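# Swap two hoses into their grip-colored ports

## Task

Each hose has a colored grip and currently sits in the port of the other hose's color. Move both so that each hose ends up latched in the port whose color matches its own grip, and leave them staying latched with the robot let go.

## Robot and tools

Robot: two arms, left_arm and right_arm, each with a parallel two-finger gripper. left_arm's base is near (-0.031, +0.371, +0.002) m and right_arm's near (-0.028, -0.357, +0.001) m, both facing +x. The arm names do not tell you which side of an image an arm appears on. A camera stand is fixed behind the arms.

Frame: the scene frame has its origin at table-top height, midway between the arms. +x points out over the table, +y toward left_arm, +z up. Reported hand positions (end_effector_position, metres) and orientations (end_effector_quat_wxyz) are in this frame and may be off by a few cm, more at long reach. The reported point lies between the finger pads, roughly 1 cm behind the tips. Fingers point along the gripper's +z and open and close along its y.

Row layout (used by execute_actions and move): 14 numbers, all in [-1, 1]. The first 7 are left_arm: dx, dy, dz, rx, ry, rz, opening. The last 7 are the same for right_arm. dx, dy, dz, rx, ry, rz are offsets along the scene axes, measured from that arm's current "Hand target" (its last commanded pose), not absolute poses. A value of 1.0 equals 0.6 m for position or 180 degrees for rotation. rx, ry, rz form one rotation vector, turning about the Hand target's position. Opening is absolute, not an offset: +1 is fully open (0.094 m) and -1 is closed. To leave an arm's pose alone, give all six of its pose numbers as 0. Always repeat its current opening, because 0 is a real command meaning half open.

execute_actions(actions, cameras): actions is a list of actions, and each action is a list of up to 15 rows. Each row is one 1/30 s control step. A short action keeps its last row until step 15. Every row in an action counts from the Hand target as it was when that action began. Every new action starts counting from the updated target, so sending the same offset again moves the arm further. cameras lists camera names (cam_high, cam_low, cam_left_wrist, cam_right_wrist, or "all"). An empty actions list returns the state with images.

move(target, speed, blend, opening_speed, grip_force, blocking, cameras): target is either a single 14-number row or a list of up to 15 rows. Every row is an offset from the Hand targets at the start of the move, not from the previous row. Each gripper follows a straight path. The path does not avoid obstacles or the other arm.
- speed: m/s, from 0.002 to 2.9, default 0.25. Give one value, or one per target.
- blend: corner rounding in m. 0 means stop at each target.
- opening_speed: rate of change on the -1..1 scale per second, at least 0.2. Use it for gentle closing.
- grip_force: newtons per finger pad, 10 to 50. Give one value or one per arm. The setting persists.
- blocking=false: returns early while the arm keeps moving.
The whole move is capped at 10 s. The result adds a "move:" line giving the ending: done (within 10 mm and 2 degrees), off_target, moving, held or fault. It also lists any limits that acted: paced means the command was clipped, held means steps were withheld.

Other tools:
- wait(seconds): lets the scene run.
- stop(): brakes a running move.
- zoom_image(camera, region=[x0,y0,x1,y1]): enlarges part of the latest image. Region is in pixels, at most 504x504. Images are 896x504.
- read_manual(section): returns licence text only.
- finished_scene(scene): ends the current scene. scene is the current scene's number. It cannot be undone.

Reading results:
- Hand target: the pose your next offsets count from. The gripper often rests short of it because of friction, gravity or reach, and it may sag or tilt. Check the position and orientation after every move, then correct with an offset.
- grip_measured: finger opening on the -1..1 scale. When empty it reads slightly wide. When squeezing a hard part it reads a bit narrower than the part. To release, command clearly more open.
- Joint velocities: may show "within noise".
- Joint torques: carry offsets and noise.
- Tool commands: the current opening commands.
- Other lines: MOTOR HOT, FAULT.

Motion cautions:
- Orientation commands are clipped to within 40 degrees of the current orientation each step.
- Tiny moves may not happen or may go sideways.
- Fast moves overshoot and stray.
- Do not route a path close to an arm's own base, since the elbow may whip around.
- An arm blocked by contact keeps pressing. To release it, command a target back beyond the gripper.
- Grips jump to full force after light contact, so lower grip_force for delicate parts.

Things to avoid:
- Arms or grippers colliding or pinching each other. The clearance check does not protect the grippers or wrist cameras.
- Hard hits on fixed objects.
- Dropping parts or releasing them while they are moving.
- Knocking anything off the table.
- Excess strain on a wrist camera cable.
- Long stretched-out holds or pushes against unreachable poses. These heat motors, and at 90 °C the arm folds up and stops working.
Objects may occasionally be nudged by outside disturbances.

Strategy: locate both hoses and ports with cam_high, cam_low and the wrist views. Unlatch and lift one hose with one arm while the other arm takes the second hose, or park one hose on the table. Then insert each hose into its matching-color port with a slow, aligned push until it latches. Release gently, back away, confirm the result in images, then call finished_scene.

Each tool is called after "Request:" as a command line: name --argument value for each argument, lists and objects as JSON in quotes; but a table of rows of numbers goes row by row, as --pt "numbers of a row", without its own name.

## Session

Request:
execute_actions --actions '[]'

Request:
zoom_image --camera "cam_high" --region '[390, 160, 640, 320]'

Scene clock: 0.00 s.
left_arm: end_effector_position=(+0.3565, +0.4035, +0.0901) grip_measured=+1.000 end_effector_quat_wxyz=(+0.577, -0.065, +0.810, +0.076) | right_arm: end_effector_position=(+0.3649, -0.3882, +0.0821) grip_measured=+1.000 end_effector_quat_wxyz=(+0.557, +0.049, +0.824, -0.092)
Joint positions: left_arm=[-0.021 1.55 0.335 0.881 -0.208 -0.021 0.094] | right_arm=[0.038 1.573 0.376 0.817 0.225 -0.015 0.094]
Joint velocities: within noise
Joint torques (N m): no reading
Motor temperatures (°C): left_arm=[30 44 38 33 28 26 27] | right_arm=[28 41 37 31 26 27 25]
Heat: left arm: 44 °C; right arm: 41 °C.
Hand target: left_arm +0.3607, +0.4035, +0.1008; +0.591, -0.066, +0.801, +0.075 | right_arm +0.3666, -0.3881, +0.0859; +0.561, +0.050, +0.821, -0.091
Tool commands: left_gripper/opening=+1.0 right_gripper/opening=+1.0
camera_calibration:
cam_left_wrist: T_world_to_cam=[[0.18226, -0.98234, -0.04224, 0.33294], [-0.67811, -0.09447, -0.72887, 0.38369], [0.712, 0.16149, -0.68335, -0.16972]] pos_world=[0.32034, 0.39071, 0.17775]
cam_right_wrist: T_world_to_cam=[[-0.18218, -0.97825, 0.09915, -0.32013], [-0.71277, 0.06192, -0.69866, 0.37976], [0.67732, -0.19795, -0.70855, -0.17699]] pos_world=[0.33224, -0.37172, 0.17166]

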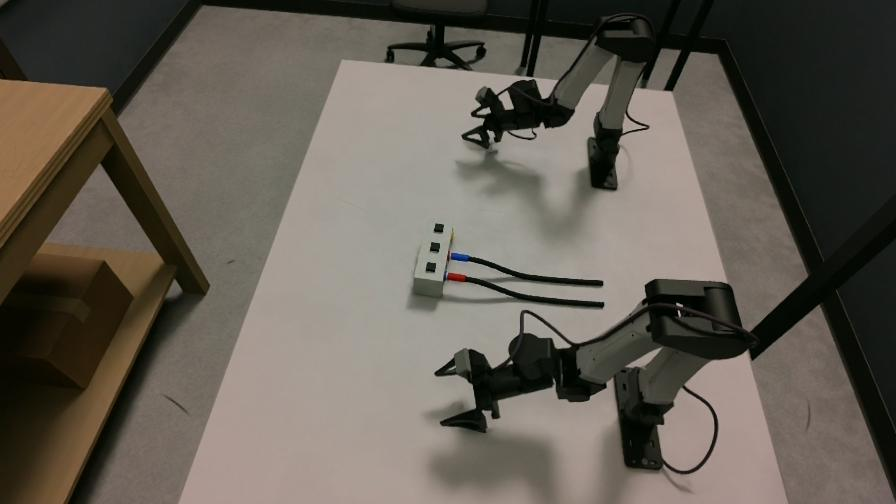

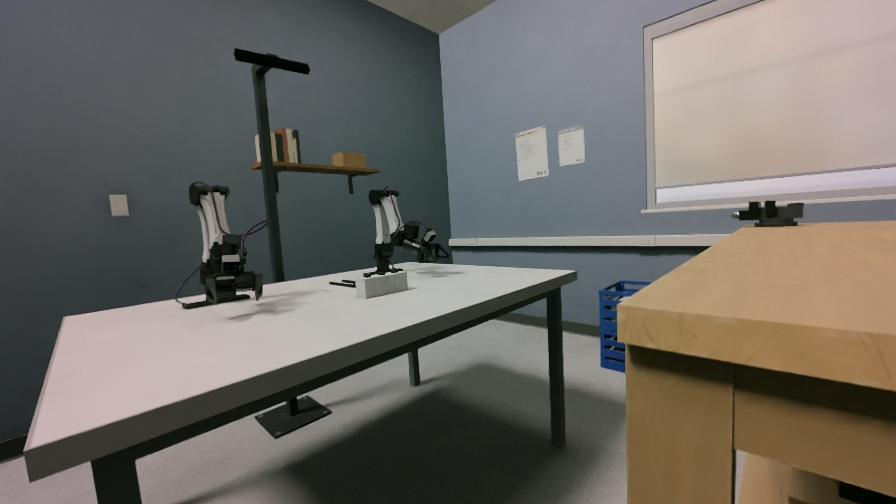

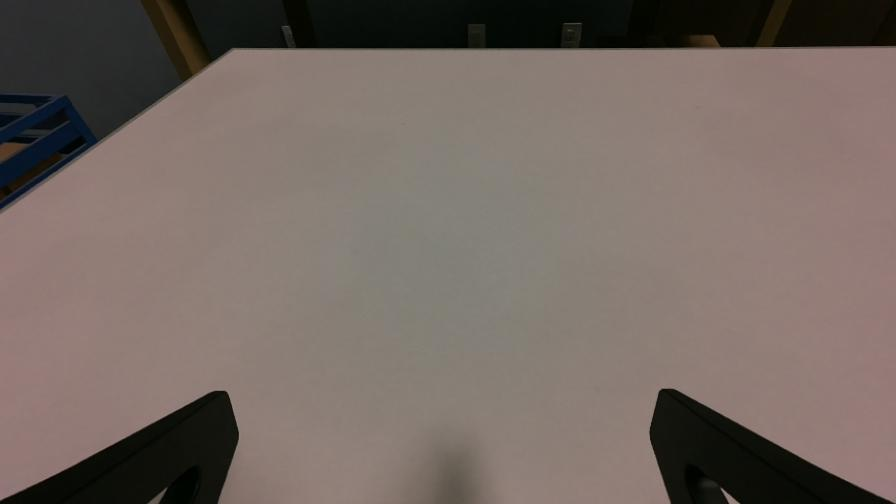

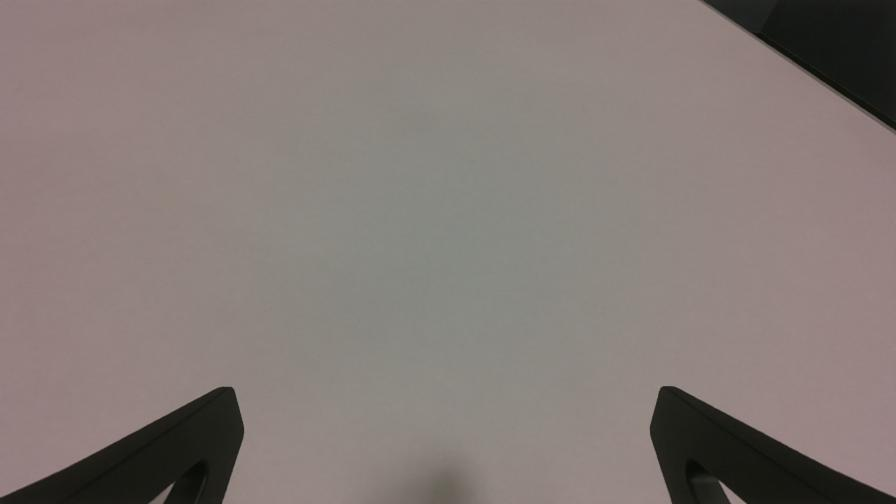

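Scaled by 2.016.

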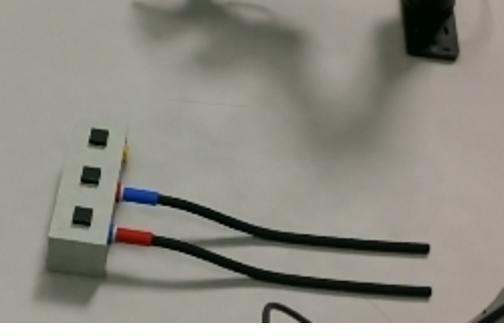

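Request:
move --pt "0.03 -0.2 0.15 0.0087 0.19 -0.07 -1 -0.146 0.43 0.15 0.035 0.047 0.043 -0.2" --pt "0.074 -0.476 0.09 0.0174 0.382 -0.1444 -1 -0.146 0.862 0.024 0.035 0.047 0.043 -0.2" --speed 0.35 --blend '[0.03,0]' --cameras '["cam_high","cam_left_wrist","cam_right_wrist"]'

Scene clock: 16.97 s.
left_arm: end_effector_position=(+0.4033, +0.1209, +0.1450) grip_measured=-0.988 end_effector_quat_wxyz=(+0.095, +0.178, +0.979, -0.021) | right_arm: end_effector_position=(+0.2786, +0.1332, +0.1036) grip_measured=-0.199 end_effector_quat_wxyz=(+0.501, +0.007, +0.865, +0.004)
Joint positions: left_arm=[-0.544 2.451 2.639 -1.565 -0.027 -0.17 0.001] | right_arm=[1.283 2.478 2.152 -0.759 0.973 1.019 0.038]
Joint torques (N m): left_arm=[0.46 -11.74 6.99 0.69 0.16 -0.07] | right_arm=[-0.06 -13.67 6.63 1.26 0.55 0.02]
Heat: left arm: 46 °C; right arm: 41 °C.
Hand target: left_arm +0.4050, +0.1178, +0.1547; +0.043, +0.173, +0.984, -0.007 | right_arm +0.2786, +0.1332, +0.1034; +0.501, +0.008, +0.865, +0.005 (not the last commanded pose)
Off the commanded pose: left_arm 0.010 m, 6 deg | right_arm 0.005 m, 2 deg.
joint sent to its limit (left arm) — joint 4 (wrist pitch), lower limit. The joint targets are off in orientation, not in position.
move: held (right_arm; a check stopped the path), off_target (left_arm); limits=held
pose unreachable (right arm): on one or more control steps of this call, first in action 0 (counted from 0), this arm could not follow its commanded pose, so it was not sent that pose on those steps. It may still have moved: this result reports where it is.
cause: moving toward the commanded pose would bring a part of the arm too close to another arm (this arm's wrist (the part past joint 4) and the left arm's forearm (the part past joint 3), 5 mm apart when this arm was first held).
cam_left_wrist: T_world_to_cam=[[-0.35267, -0.93555, 0.01915, 0.25027], [-0.90975, 0.34759, 0.22703, 0.33006], [-0.21905, 0.06264, -0.9737, 0.30967]] pos_world=[0.45637, 0.10002, 0.22179]
cam_right_wrist: T_world_to_cam=[[-0.0064, -0.99991, -0.01188, 0.13739], [-0.80804, 0.01217, -0.58901, 0.32281], [0.5891, 0.00583, -0.80804, 0.00774]] pos_world=[0.25716, 0.1334, 0.19803]

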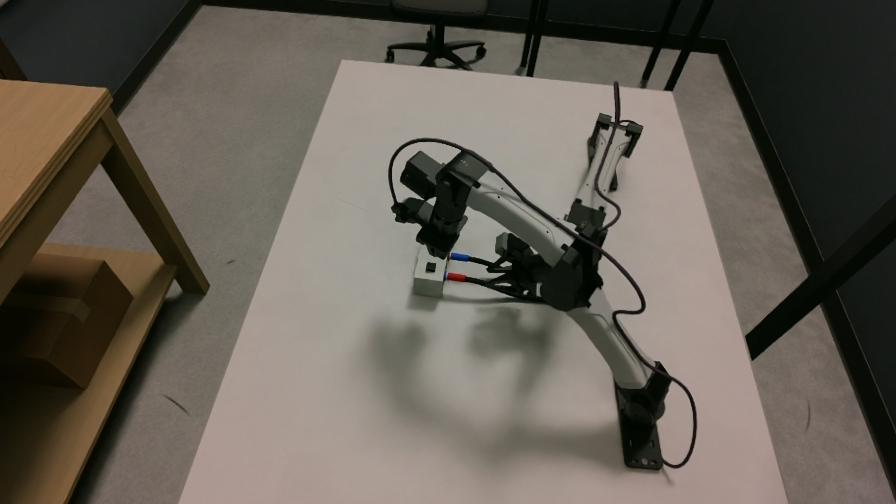

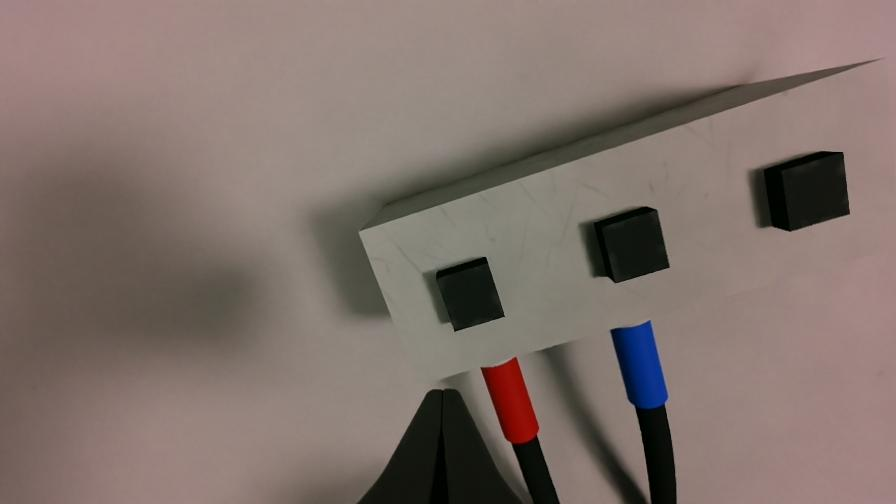

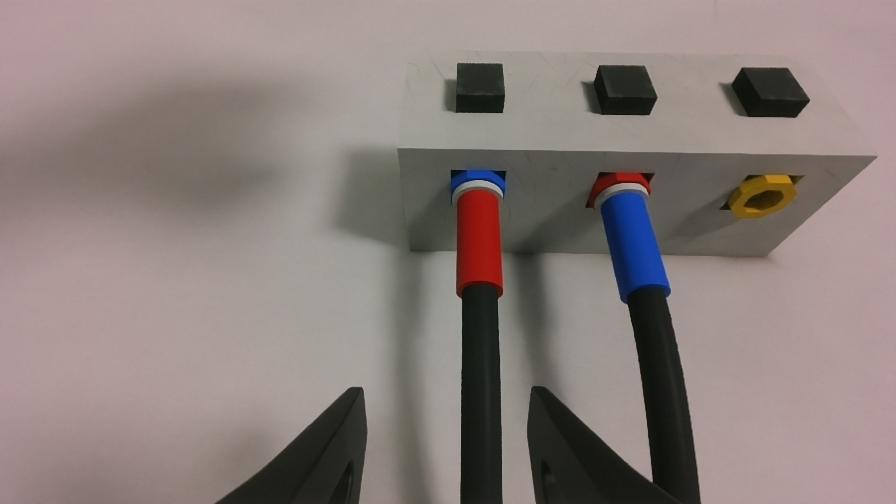

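Request:
move --pt "0.010 -0.021 -0.05 0 0 0 -1 0.06 -0.017 -0.015 0 -0.016 -0.015 -0.3" --pt "0.010 -0.021 -0.05 0 0 0 -1 0.142 -0.0195 -0.0775 0 -0.016 -0.015 -0.3" --speed 0.15 --cameras '["cam_high","cam_left_wrist","cam_right_wrist"]'

Scene clock: 30.63 s.
left_arm: end_effector_position=(+0.4033, +0.1209, +0.1451) grip_measured=-0.988 end_effector_quat_wxyz=(+0.095, +0.178, +0.979, -0.021) | right_arm: end_effector_position=(+0.2833, +0.1311, +0.1041) grip_measured=-0.299 end_effector_quat_wxyz=(+0.502, +0.006, +0.865, +0.001)
Joint positions: left_arm=[-0.544 2.452 2.641 -1.566 -0.027 -0.17 0.001] | right_arm=[1.274 2.478 2.152 -0.754 0.973 1.006 0.033]
Joint torques (N m): left_arm=[0.49 -11.51 4.7 0.74 0.06 0.02] | right_arm=[-0.59 -13.09 6.04 1.55 0.65 0.02]
Motor temperatures (°C): left_arm=[30 57 40 34 28 26 28] | right_arm=[28 46 39 33 26 27 25]
Heat: left arm: 57 °C; right arm: 46 °C.
Hand target: left_arm +0.4033, +0.1209, +0.1451; +0.095, +0.178, +0.979, -0.021 (not the last commanded pose) | right_arm +0.2875, +0.1307, +0.1012; +0.507, +0.013, +0.862, +0.002 (not the last commanded pose)
Off the commanded pose: left_arm 0.027 m, 6 deg | right_arm 0.094 m, 4 deg.
move: held (left_arm; a check stopped the path), off_target (right_arm; braked when a check withheld steps of left_arm); path passed 0 of 2 targets; limits=held
pose unreachable (left arm): on one or more control steps of this call, first in action 0 (counted from 0), this arm could not follow its commanded pose, so it was not sent that pose on those steps. It may still have moved: this result reports where it is.
cause: moving toward the commanded pose would bring a part of the arm too close to another arm (this arm's forearm (the part past joint 3) and the right arm's wrist (the part past joint 4), 4 mm apart when this arm was first held).
cam_left_wrist: T_world_to_cam=[[-0.35267, -0.93555, 0.01915, 0.25027], [-0.90975, 0.34759, 0.22703, 0.33004], [-0.21905, 0.06264, -0.9737, 0.30976]] pos_world=[0.45637, 0.10002, 0.22189]
cam_right_wrist: T_world_to_cam=[[-0.00872, -0.99995, -0.00507, 0.13538], [-0.80704, 0.01003, -0.59041, 0.32708], [0.59043, -0.00105, -0.80709, 0.00572]] pos_world=[0.26177, 0.1321, 0.19841]

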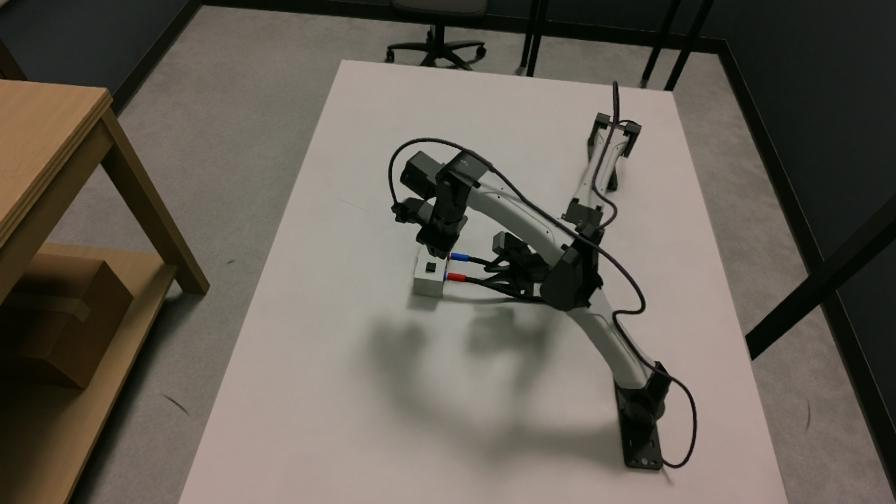

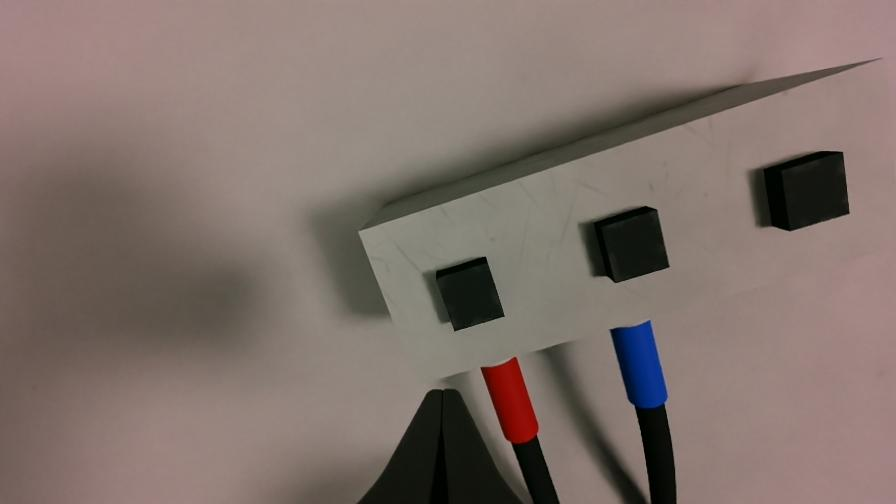

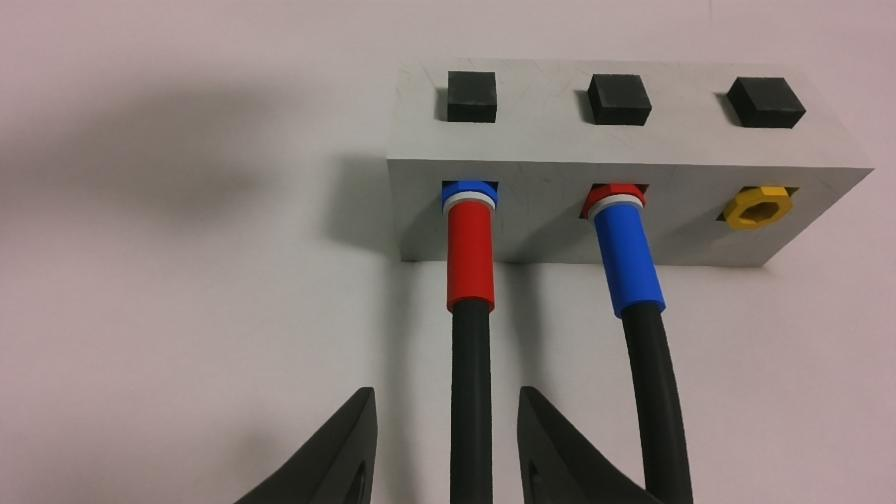

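Request:
move --pt "0 0 0 0 0 0 -1 0.06 -0.012 -0.025 0 -0.016 -0.015 -0.3" --pt "0 0 0 0 0 0 -1 0.128 -0.0185 -0.0737 0 -0.016 -0.015 -0.3" --speed 0.2 --cameras '["cam_right_wrist"]'

Scene clock: 36.00 s.
left_arm: end_effector_position=(+0.4033, +0.1209, +0.1451) grip_measured=-0.988 end_effector_quat_wxyz=(+0.095, +0.178, +0.979, -0.021) | right_arm: end_effector_position=(+0.3619, +0.1182, +0.0673) grip_measured=-0.299 end_effector_quat_wxyz=(+0.529, +0.031, +0.848, -0.013)
Joint positions: left_arm=[-0.544 2.452 2.641 -1.566 -0.027 -0.17 0.001] | right_arm=[1.14 2.593 2.152 -0.471 0.981 0.834 0.033]
Joint torques (N m): left_arm=[0.47 -11.54 4.71 0.74 0.05 0.02] | right_arm=[-0.38 -12.63 6.53 1.79 0.44 0.04]
Motor temperatures (°C): left_arm=[30 59 40 34 28 26 28] | right_arm=[28 47 40 33 26 27 25]
Heat: left arm: 59 °C; right arm: 47 °C.
Hand target: left_arm +0.4033, +0.1209, +0.1451; +0.095, +0.178, +0.979, -0.021 | right_arm +0.3643, +0.1196, +0.0570; +0.528, +0.033, +0.849, -0.010
Off the commanded pose: left_arm 0.000 m, 0 deg | right_arm 0.011 m, 0 deg.
move: off_target (right_arm)
cam_right_wrist: T_world_to_cam=[[-0.06493, -0.99785, -0.00933, 0.1433], [-0.76557, 0.05581, -0.64092, 0.35199], [0.64006, -0.03447, -0.76755, -0.08699]] pos_world=[0.33446, 0.12034, 0.16017]

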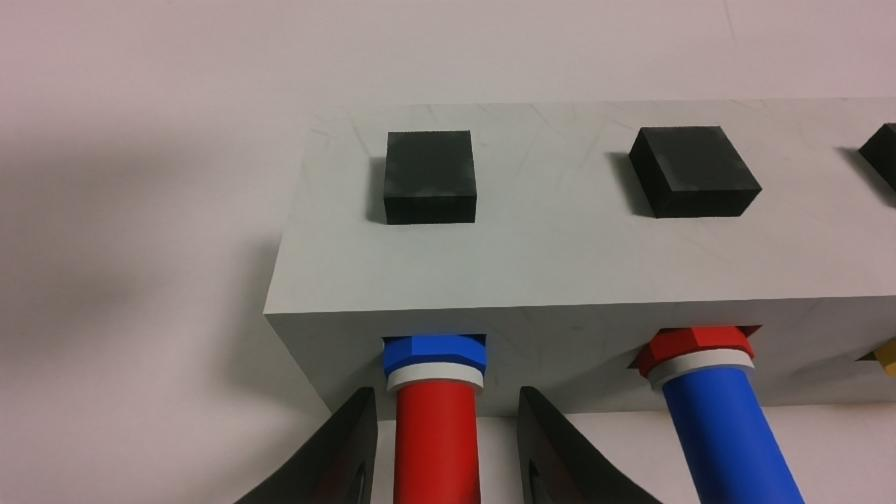

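Request:
move --pt "0.010 -0.022 -0.045 0 0 0 -1 -0.020 0.004 0 0 0 0 -0.3" --pt "0.010 -0.022 -0.055 0 0 0 -1 -0.020 0.004 0 0 0 0 -0.95" --speed 0.15 --cameras '["cam_left_wrist","cam_right_wrist"]'

Scene clock: 41.87 s.
left_arm: end_effector_position=(+0.4088, +0.1131, +0.1030) grip_measured=-0.988 end_effector_quat_wxyz=(+0.080, +0.179, +0.980, -0.016) | right_arm: end_effector_position=(+0.3554, +0.1208, +0.0670) grip_measured=-0.686 end_effector_quat_wxyz=(+0.531, +0.031, +0.847, -0.012)
Joint positions: left_arm=[-0.552 2.47 2.503 -1.442 -0.027 -0.176 0.001] | right_arm=[1.154 2.593 2.15 -0.479 0.992 0.847 0.015]
Joint torques (N m): left_arm=[-0.44 -13.53 4.42 0.84 0.02 -0.09] | right_arm=[0.38 -13.33 5.72 1.65 0.47 0.21]
Motor temperatures (°C): left_arm=[30 61 40 34 28 26 28] | right_arm=[27 51 40 33 26 27 25]
Heat: left arm: 61 °C; right arm: 51 °C.
Hand target: left_arm +0.4093, +0.1078, +0.1121; +0.095, +0.178, +0.979, -0.021 | right_arm +0.3524, +0.1220, +0.0569; +0.528, +0.033, +0.849, -0.010
Off the commanded pose: left_arm 0.011 m, 2 deg | right_arm 0.011 m, 1 deg.
move: off_target (left_arm, right_arm); target 2's new opening was sent with right_arm's hand 0.011 m and 1 deg from that target
cam_left_wrist: T_world_to_cam=[[-0.35407, -0.93511, 0.01461, 0.24674], [-0.90228, 0.34566, 0.25769, 0.34141], [-0.24601, 0.07806, -0.96612, 0.27897]] pos_world=[0.46404, 0.09094, 0.17794]
cam_right_wrist: T_world_to_cam=[[-0.06385, -0.99792, -0.0091, 0.14506], [-0.76324, 0.05471, -0.6438, 0.34607], [0.64296, -0.03416, -0.76514, -0.08424]] pos_world=[0.32756, 0.12294, 0.15966]

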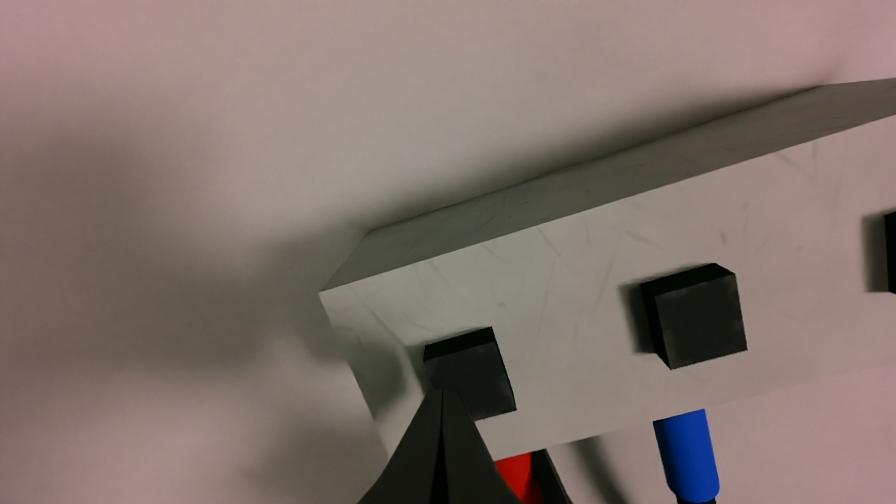

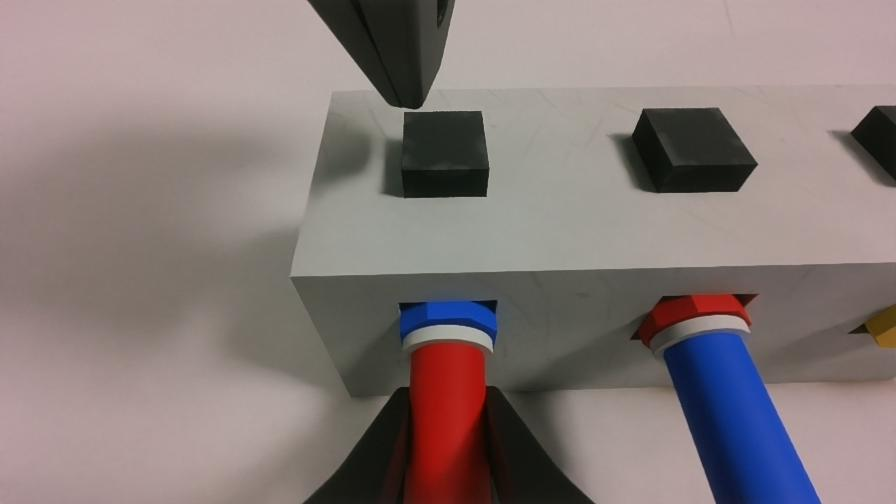

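Request:
move --pt "0.0 -0.0135 0.012 0 0 0 -1 0 0 0 0 0 0 -0.95" --pt "0.0 -0.0135 -0.155 0 0 0 -1 -0.008 0 0 0 0 0 -0.95" --speed 0.1 --cameras '["cam_left_wrist","cam_right_wrist"]'

Scene clock: 49.30 s.
left_arm: end_effector_position=(+0.4251, +0.0888, +0.0834) grip_measured=-0.988 end_effector_quat_wxyz=(+0.169, +0.180, +0.968, -0.053) | right_arm: end_effector_position=(+0.3458, +0.1214, +0.0654) grip_measured=-0.682 end_effector_quat_wxyz=(+0.533, +0.026, +0.846, -0.021)
Joint positions: left_arm=[-0.575 2.31 2.091 -0.998 -0.027 -0.191 0.001] | right_arm=[1.173 2.593 2.145 -0.505 1.013 0.864 0.015]
Joint torques (N m): left_arm=[0.35 -4.27 2.44 0.73 -0.03 -0.08] | right_arm=[-0.58 -13.89 5.19 1.78 0.32 0.19]
Motor temperatures (°C): left_arm=[30 62 40 33 28 26 28] | right_arm=[27 55 39 33 26 27 25]
Heat: left arm: 62 °C; right arm: 55 °C.
Hand target: left_arm +0.4091, +0.0996, +0.0191; +0.095, +0.178, +0.979, -0.021 | right_arm +0.3476, +0.1219, +0.0569; +0.528, +0.033, +0.849, -0.010
Off the commanded pose: left_arm 0.067 m, 9 deg | right_arm 0.009 m, 2 deg.
move: off_target (left_arm)
cam_left_wrist: T_world_to_cam=[[-0.36741, -0.92852, 0.05351, 0.23183], [-0.92605, 0.37056, 0.07159, 0.39296], [-0.0863, -0.02325, -0.996, 0.20947]] pos_world=[0.46715, 0.07451, 0.1681]
cam_right_wrist: T_world_to_cam=[[-0.06508, -0.99783, 0.01001, 0.14425], [-0.76046, 0.0431, -0.64795, 0.33842], [0.64611, -0.04978, -0.76162, -0.07865]] pos_world=[0.31756, 0.12544, 0.15793]

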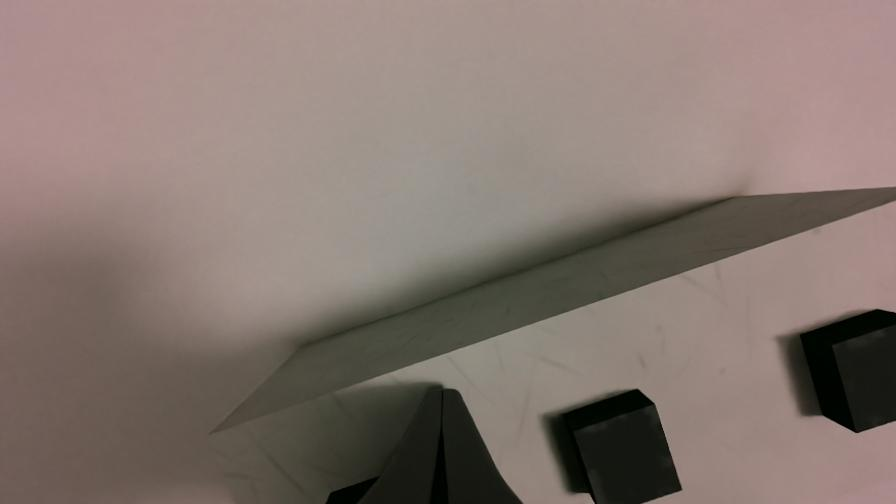

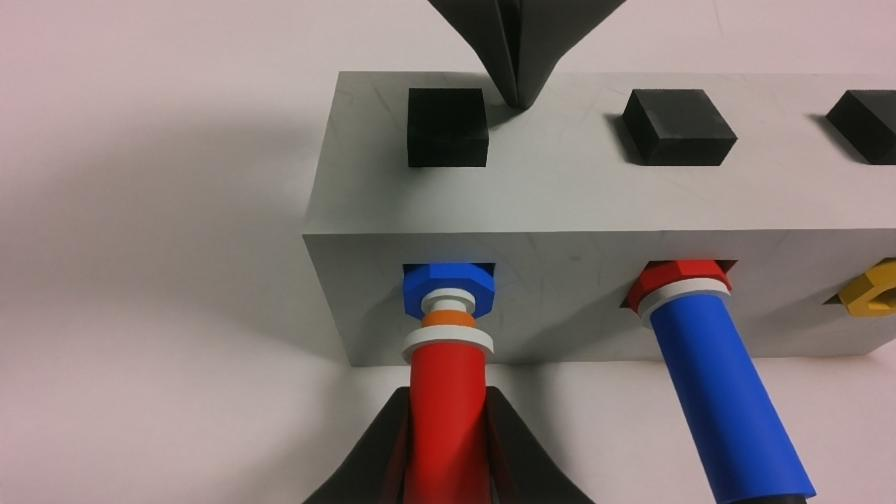

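Request:
move --pt "0 0.02 0.17 0 0 0 -1 -0.05 0.002 0.0 0 0 0 -0.95" --pt "0 0.35 0.33 0 0 0 -1 -0.14 0.006 0.02 0 0 0 -0.95" --pt "0 0.38 0.33 0 0 0 -1 -0.154 0.113 0.05 0 0 0 -0.95" --pt "0 0.38 0.33 0 0 0 -1 -0.154 0.113 -0.045 0 0 0 -0.95" --speed '[0.1,0.2,0.2,0.1]' --blend '[0.01,0.01,0.01,0]' --cameras '["cam_high","cam_left_wrist","cam_right_wrist"]'

Scene clock: 61.00 s.
left_arm: end_effector_position=(+0.4144, +0.3249, +0.1991) grip_measured=-0.988 end_effector_quat_wxyz=(+0.105, +0.175, +0.979, -0.016) | right_arm: end_effector_position=(+0.2560, +0.1918, +0.0422) grip_measured=-0.682 end_effector_quat_wxyz=(+0.532, +0.021, +0.846, +0.013)
Joint positions: left_arm=[-0.095 2.168 2.37 -1.566 0.051 0.264 0.001] | right_arm=[1.362 2.973 2.833 -0.991 1.072 1.128 0.015]
Joint torques (N m): left_arm=[1.35 -13.26 4.41 0.72 0.25 0.13] | right_arm=[0.08 -12.37 8.62 0.96 0.67 0.23]
Motor temperatures (°C): left_arm=[30 59 40 33 28 26 28] | right_arm=[27 60 39 33 26 27 26]
Heat: left arm: 59 °C; right arm: 60 °C.
Hand target: left_arm +0.4091, +0.3277, +0.2170; +0.095, +0.178, +0.979, -0.021 | right_arm +0.2552, +0.1897, +0.0300; +0.528, +0.033, +0.849, -0.010
Off the commanded pose: left_arm 0.019 m, 1 deg | right_arm 0.013 m, 3 deg.
joint sent to its limit (left arm) — joint 4 (wrist pitch), lower limit. The joint targets are off in orientation, not in position.
move: off_target (left_arm, right_arm)
cam_left_wrist: T_world_to_cam=[[-0.34567, -0.93833, 0.00733, 0.44438], [-0.91686, 0.3394, 0.21019, 0.26605], [-0.19972, 0.06593, -0.97763, 0.34374]] pos_world=[0.46619, 0.30401, 0.27687]
cam_right_wrist: T_world_to_cam=[[-0.01912, -0.99893, -0.04206, 0.19954], [-0.76255, 0.04177, -0.64558, 0.25281], [0.64664, 0.01973, -0.76254, -0.04825]] pos_world=[0.2278, 0.18972, 0.1348]

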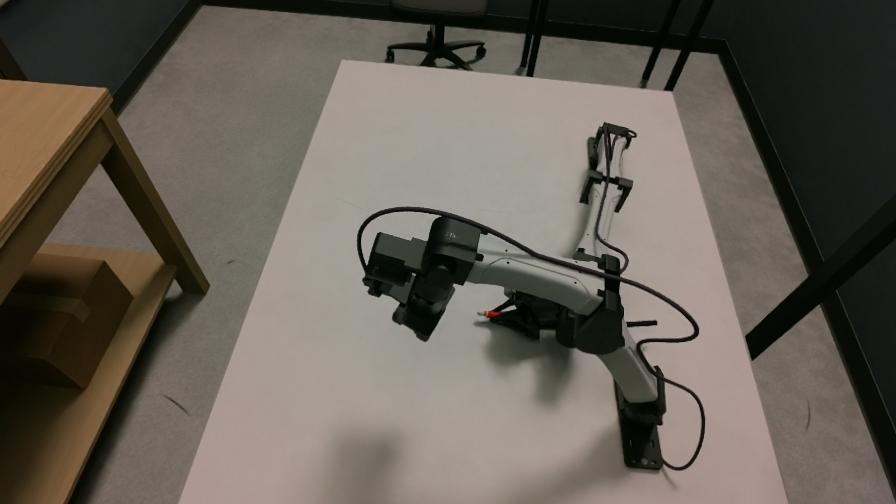

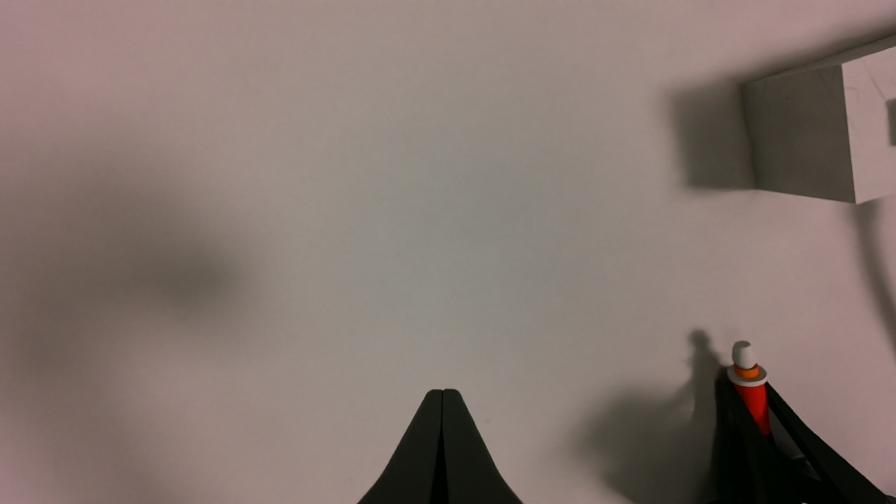

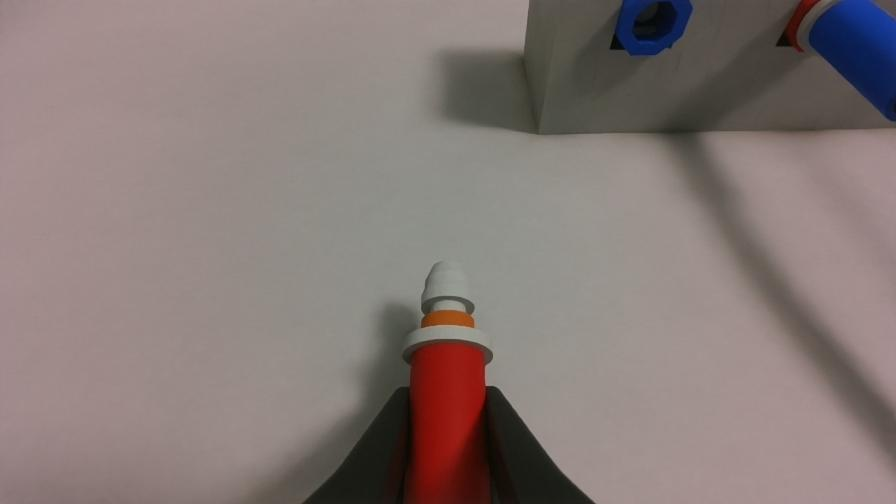

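Request:
move --pt "0 0 0 0 0 0 -1 0 0 -0.025 0 0 0 -0.95" --pt "0 0 0 0 0 0 -1 0 0 -0.04 0 0 0 -0.95" --speed 0.06 --cameras '["cam_left_wrist","cam_right_wrist"]'

Scene clock: 64.53 s.
left_arm: end_effector_position=(+0.4144, +0.3249, +0.1991) grip_measured=-0.988 end_effector_quat_wxyz=(+0.105, +0.175, +0.979, -0.016) | right_arm: end_effector_position=(+0.2573, +0.1899, +0.0384) grip_measured=-0.682 end_effector_quat_wxyz=(+0.539, +0.030, +0.841, +0.012)
Joint positions: left_arm=[-0.095 2.168 2.37 -1.566 0.051 0.264 0.001] | right_arm=[1.362 2.99 2.843 -0.991 1.093 1.148 0.015]
Joint torques (N m): left_arm=[1.36 -13.24 4.44 0.72 0.24 0.13] | right_arm=[0.12 -10.24 7.38 1.18 0.48 0.27]
Motor temperatures (°C): left_arm=[30 60 40 33 28 26 28] | right_arm=[27 60 40 33 26 27 26]
Heat: left arm: 60 °C; right arm: 60 °C.
Hand target: left_arm +0.4091, +0.3277, +0.2170; +0.095, +0.178, +0.979, -0.021 | right_arm +0.2552, +0.1897, +0.0060; +0.528, +0.033, +0.849, -0.010
Off the commanded pose: left_arm 0.019 m, 1 deg | right_arm 0.033 m, 3 deg.
joint sent to its limit (left arm) — joint 4 (wrist pitch), lower limit. The joint targets are off in orientation, not in position.
move: off_target (right_arm)
cam_left_wrist: T_world_to_cam=[[-0.34567, -0.93833, 0.00733, 0.44438], [-0.91686, 0.3394, 0.21019, 0.26605], [-0.19972, 0.06593, -0.97763, 0.34374]] pos_world=[0.46619, 0.30401, 0.27687]
cam_right_wrist: T_world_to_cam=[[-0.03598, -0.99813, -0.04941, 0.20192], [-0.75059, 0.05963, -0.65807, 0.24547], [0.65979, 0.0134, -0.75133, -0.05459]] pos_world=[0.22752, 0.18763, 0.1305]

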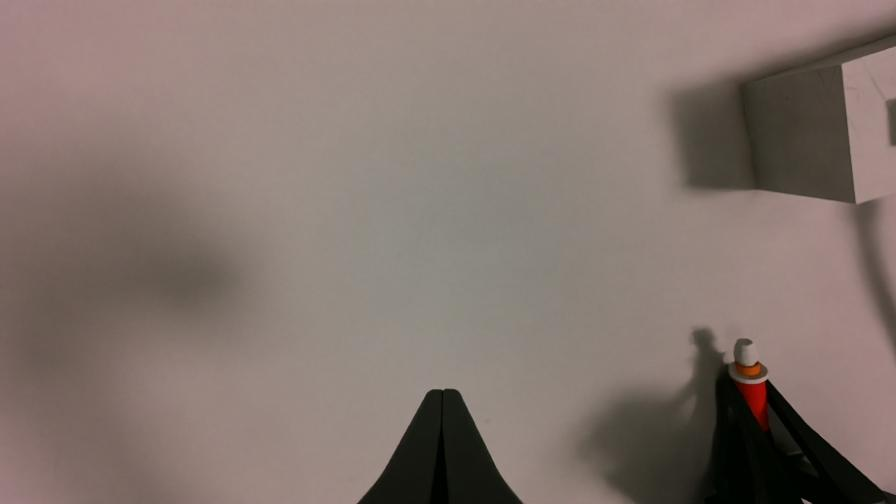

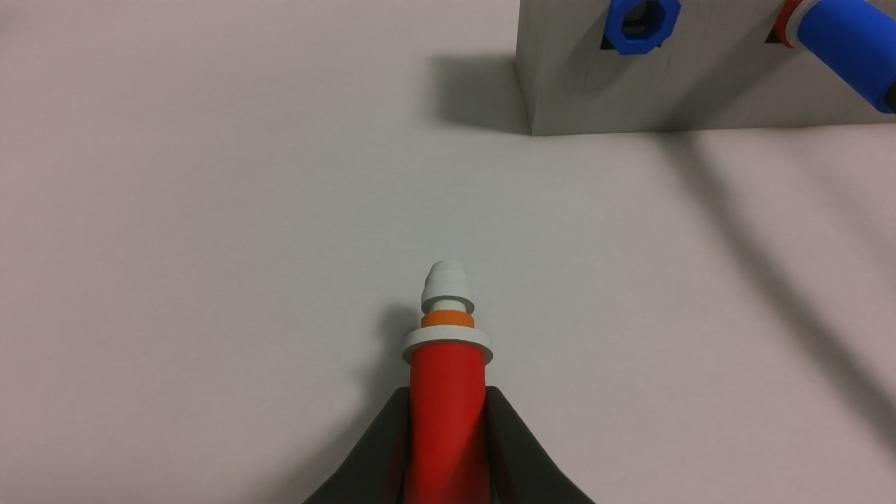

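Request:
move --pt "0 0 0 0 0 0 -1 0 0 0.04 0 0 0 -0.95" --pt "0 0 0 0 0 0 -1 0 0 0.04 0 0 0 -0.35" --pt "0 0 0.05 0 0 0 -1 -0.083 0.003 0.14 0 0 0 -0.3" --pt "0 -0.1 0.05 0 0 0 -1 0.0 -0.12 0.19 0 0 0 -0.3" --pt "0 -0.2 0.05 0 0 0 -1 0.071 -0.207 0.127 0 0 0 -0.3" --speed '[0.06,0.06,0.12,0.2,0.2]' --blend '[0,0,0.01,0.02,0]' --cameras '["cam_high","cam_left_wrist","cam_right_wrist"]'

Scene clock: 77.17 s.
left_arm: end_effector_position=(+0.4050, +0.2066, +0.2384) grip_measured=-0.988 end_effector_quat_wxyz=(+0.169, +0.183, +0.968, -0.038) | right_arm: end_effector_position=(+0.2949, +0.0639, +0.0636) grip_measured=-0.301 end_effector_quat_wxyz=(+0.523, +0.017, +0.851, -0.036)
Joint positions: left_arm=[-0.366 2.18 2.526 -1.569 0.019 0.016 0.001] | right_arm=[1.221 2.316 1.66 -0.411 1.031 0.952 0.033]
Joint torques (N m): left_arm=[0.61 -9.54 7.05 0.99 -0.04 -0.09] | right_arm=[-0.64 -16.24 5.03 1.58 0.45 0.04]
Motor temperatures (°C): left_arm=[30 62 40 32 28 26 28] | right_arm=[27 63 40 32 26 27 26]
Heat: left arm: 62 °C; right arm: 63 °C.
Hand target: left_arm +0.4091, +0.2077, +0.2470; +0.095, +0.178, +0.979, -0.021 | right_arm +0.2978, +0.0656, +0.0822; +0.528, +0.033, +0.849, -0.010
Off the commanded pose: left_arm 0.010 m, 9 deg | right_arm 0.019 m, 4 deg.
elbow stopped short (right arm): the move would have taken joint 3 (elbow) straighter than the controller allows.
joint sent to its limit (left arm) — joint 4 (wrist pitch), lower limit. The joint targets are off in orientation, not in position.
move: off_target (left_arm, right_arm); blend cut to 0 m at target 3; target 2's new opening was sent with right_arm's hand 0.011 m and 3 deg from that target; target 3's new opening was sent with right_arm's hand 0.031 m and 5 deg from that target
cam_left_wrist: T_world_to_cam=[[-0.36824, -0.92939, 0.02523, 0.33274], [-0.92624, 0.36907, 0.07661, 0.31881], [-0.08051, 0.00484, -0.99674, 0.35689]] pos_world=[0.44656, 0.18985, 0.32291]
cam_right_wrist: T_world_to_cam=[[-0.06444, -0.99689, 0.04525, 0.08115], [-0.77584, 0.02152, -0.63056, 0.30588], [0.62763, -0.07574, -0.77482, -0.04207]] pos_world=[0.26895, 0.07113, 0.15661]

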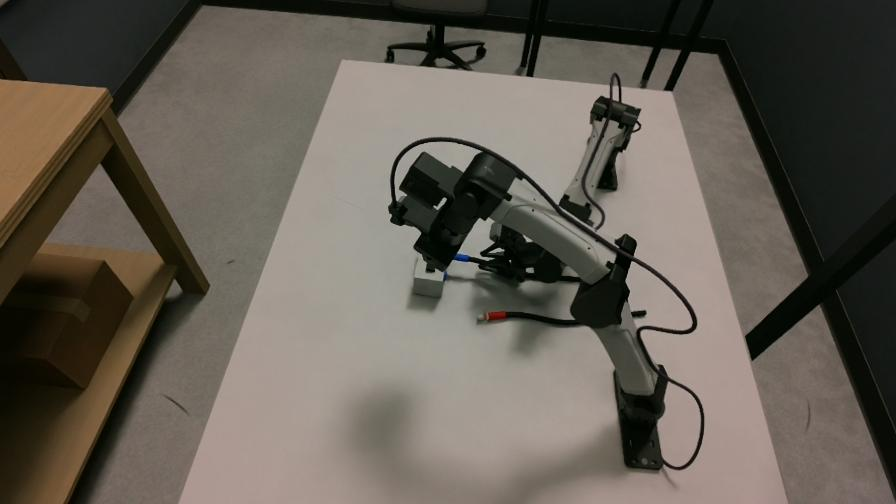

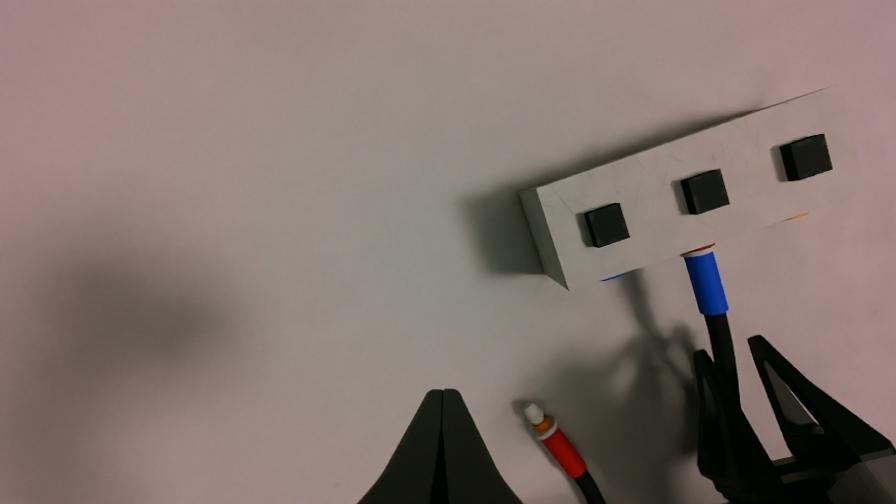

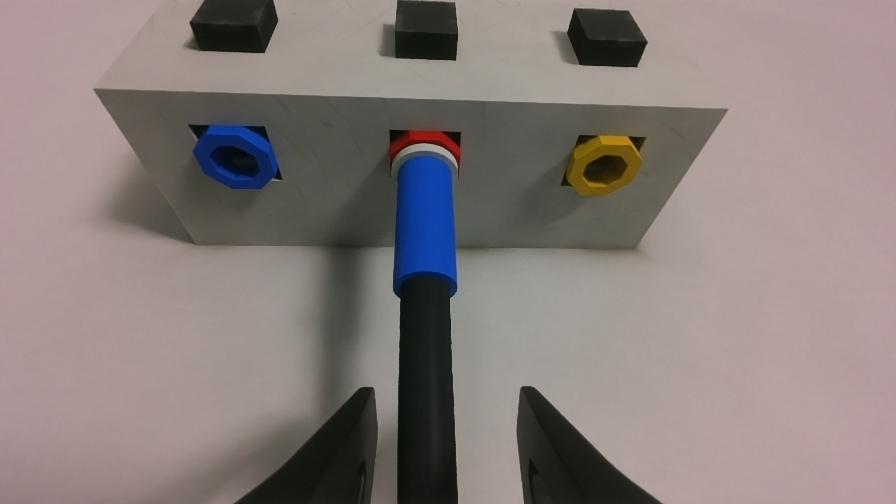

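Request:
move --target '[0,0,0,0,0,0,-1, 0.097,0.004,-0.018,0,0,0,-0.3]' --speed 0.15 --cameras '["cam_right_wrist"]'

Scene clock: 84.43 s.
left_arm: end_effector_position=(+0.4050, +0.2066, +0.2384) grip_measured=-0.988 end_effector_quat_wxyz=(+0.169, +0.183, +0.968, -0.038) | right_arm: end_effector_position=(+0.3517, +0.0589, +0.0707) grip_measured=-0.301 end_effector_quat_wxyz=(+0.524, +0.026, +0.851, -0.025)
Joint positions: left_arm=[-0.366 2.18 2.526 -1.569 0.019 0.016 0.001] | right_arm=[1.107 2.344 1.712 -0.274 0.963 0.791 0.033]
Joint torques (N m): left_arm=[0.61 -9.52 7.05 0.99 -0.03 -0.09] | right_arm=[-0.09 -10.99 8.9 1.86 0.41 0.04]
Motor temperatures (°C): left_arm=[30 61 40 32 28 26 28] | right_arm=[27 65 40 32 26 27 26]
Heat: left arm: 61 °C; right arm: 65 °C.
Hand target: left_arm +0.4091, +0.2077, +0.2470; +0.095, +0.178, +0.979, -0.021 | right_arm +0.3559, +0.0680, +0.0714; +0.528, +0.033, +0.849, -0.010
Off the commanded pose: left_arm 0.010 m, 9 deg | right_arm 0.010 m, 2 deg.
joint sent to its limit (left arm) — joint 4 (wrist pitch), lower limit. The joint targets are off in orientation, not in position.
move: done
cam_right_wrist: T_world_to_cam=[[-0.06855, -0.99747, 0.01868, 0.08284], [-0.77387, 0.04135, -0.63199, 0.35279], [0.62962, -0.05777, -0.77475, -0.07444]] pos_world=[0.32556, 0.06374, 0.16374]

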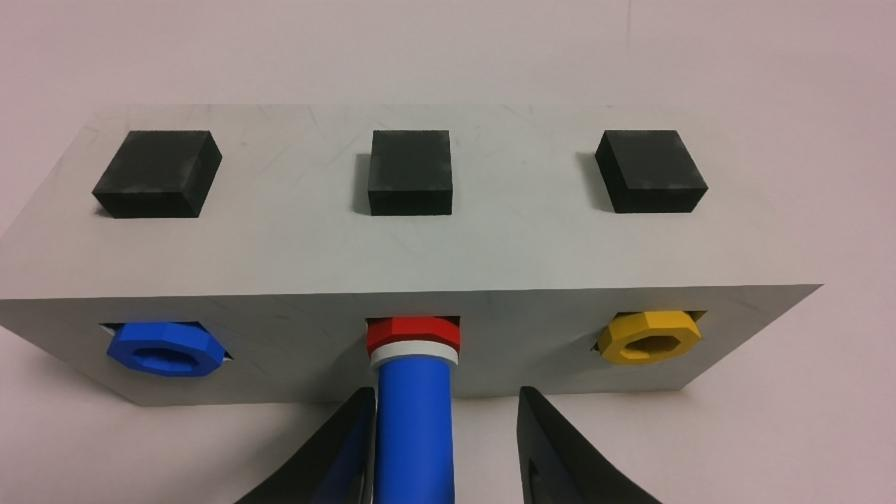

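Request:
move --pt "0 0 0 0 0 0 -1 0.0 0.013 -0.008 0 0 0 -0.3" --pt "0 0 0 0 0 0 -1 0.0 0.013 -0.008 0 0 0 -0.95" --pt "-0.006 -0.275 -0.13 0 0 0 -1 0.0 0.013 -0.008 0 0 0 -0.95" --pt "-0.006 -0.275 -0.2 0 0 0 -1 0.0 0.013 -0.008 0 0 0 -0.95" --speed '[0.1,0.1,0.25,0.15]' --cameras '["cam_left_wrist","cam_right_wrist"]'

Scene clock: 92.20 s.
left_arm: end_effector_position=(+0.3977, +0.0435, +0.1190) grip_measured=-0.988 end_effector_quat_wxyz=(+0.125, +0.187, +0.973, -0.041) | right_arm: end_effector_position=(+0.3557, +0.0664, +0.0671) grip_measured=-0.673 end_effector_quat_wxyz=(+0.526, +0.027, +0.850, -0.022)
Joint positions: left_arm=[-0.678 2.619 2.837 -1.527 -0.041 -0.281 0.001] | right_arm=[1.107 2.379 1.755 -0.274 0.963 0.79 0.015]
Joint torques (N m): left_arm=[0.92 -12.1 7.02 0.95 -0.09 -0.09] | right_arm=[0.58 -11.17 9.09 1.69 0.46 0.13]
Motor temperatures (°C): left_arm=[30 61 41 33 28 26 28] | right_arm=[27 64 41 32 26 27 26]
Heat: left arm: 61 °C; right arm: 64 °C.
Hand target: left_arm +0.4055, +0.0426, +0.1271; +0.095, +0.178, +0.979, -0.021 | right_arm +0.3559, +0.0758, +0.0666; +0.528, +0.033, +0.849, -0.010
Off the commanded pose: left_arm 0.011 m, 4 deg | right_arm 0.009 m, 2 deg.
elbow stopped short (left arm): the move would have taken joint 3 (elbow) straighter than the controller allows.
move: off_target (left_arm)
cam_left_wrist: T_world_to_cam=[[-0.37555, -0.92568, 0.04564, 0.18189], [-0.91167, 0.37783, 0.16156, 0.36506], [-0.1668, 0.01907, -0.98581, 0.27053]] pos_world=[0.44625, 0.02528, 0.19941]
cam_right_wrist: T_world_to_cam=[[-0.06808, -0.99761, 0.01204, 0.09095], [-0.77149, 0.04499, -0.63465, 0.35232], [0.63259, -0.0525, -0.77271, -0.08071]] pos_world=[0.32906, 0.07064, 0.16015]

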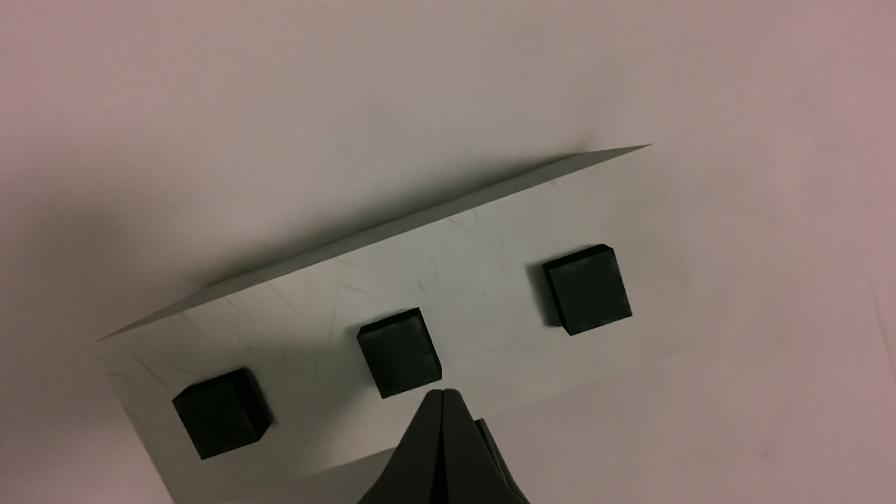

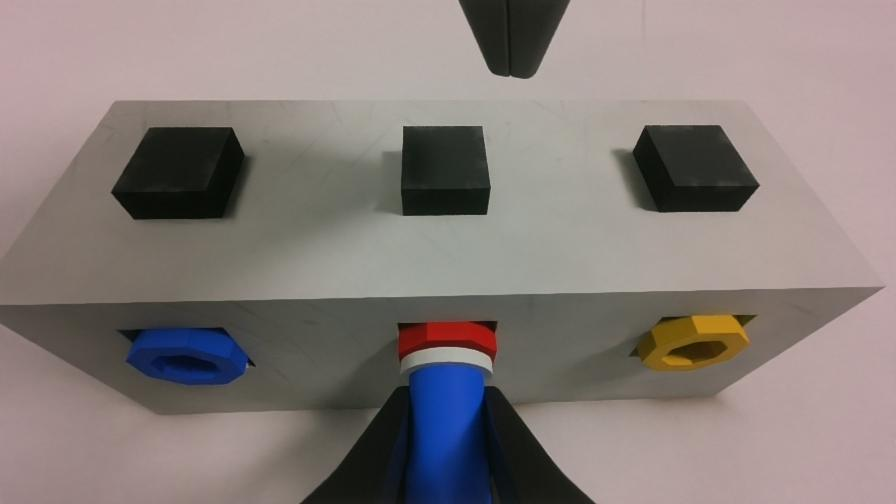

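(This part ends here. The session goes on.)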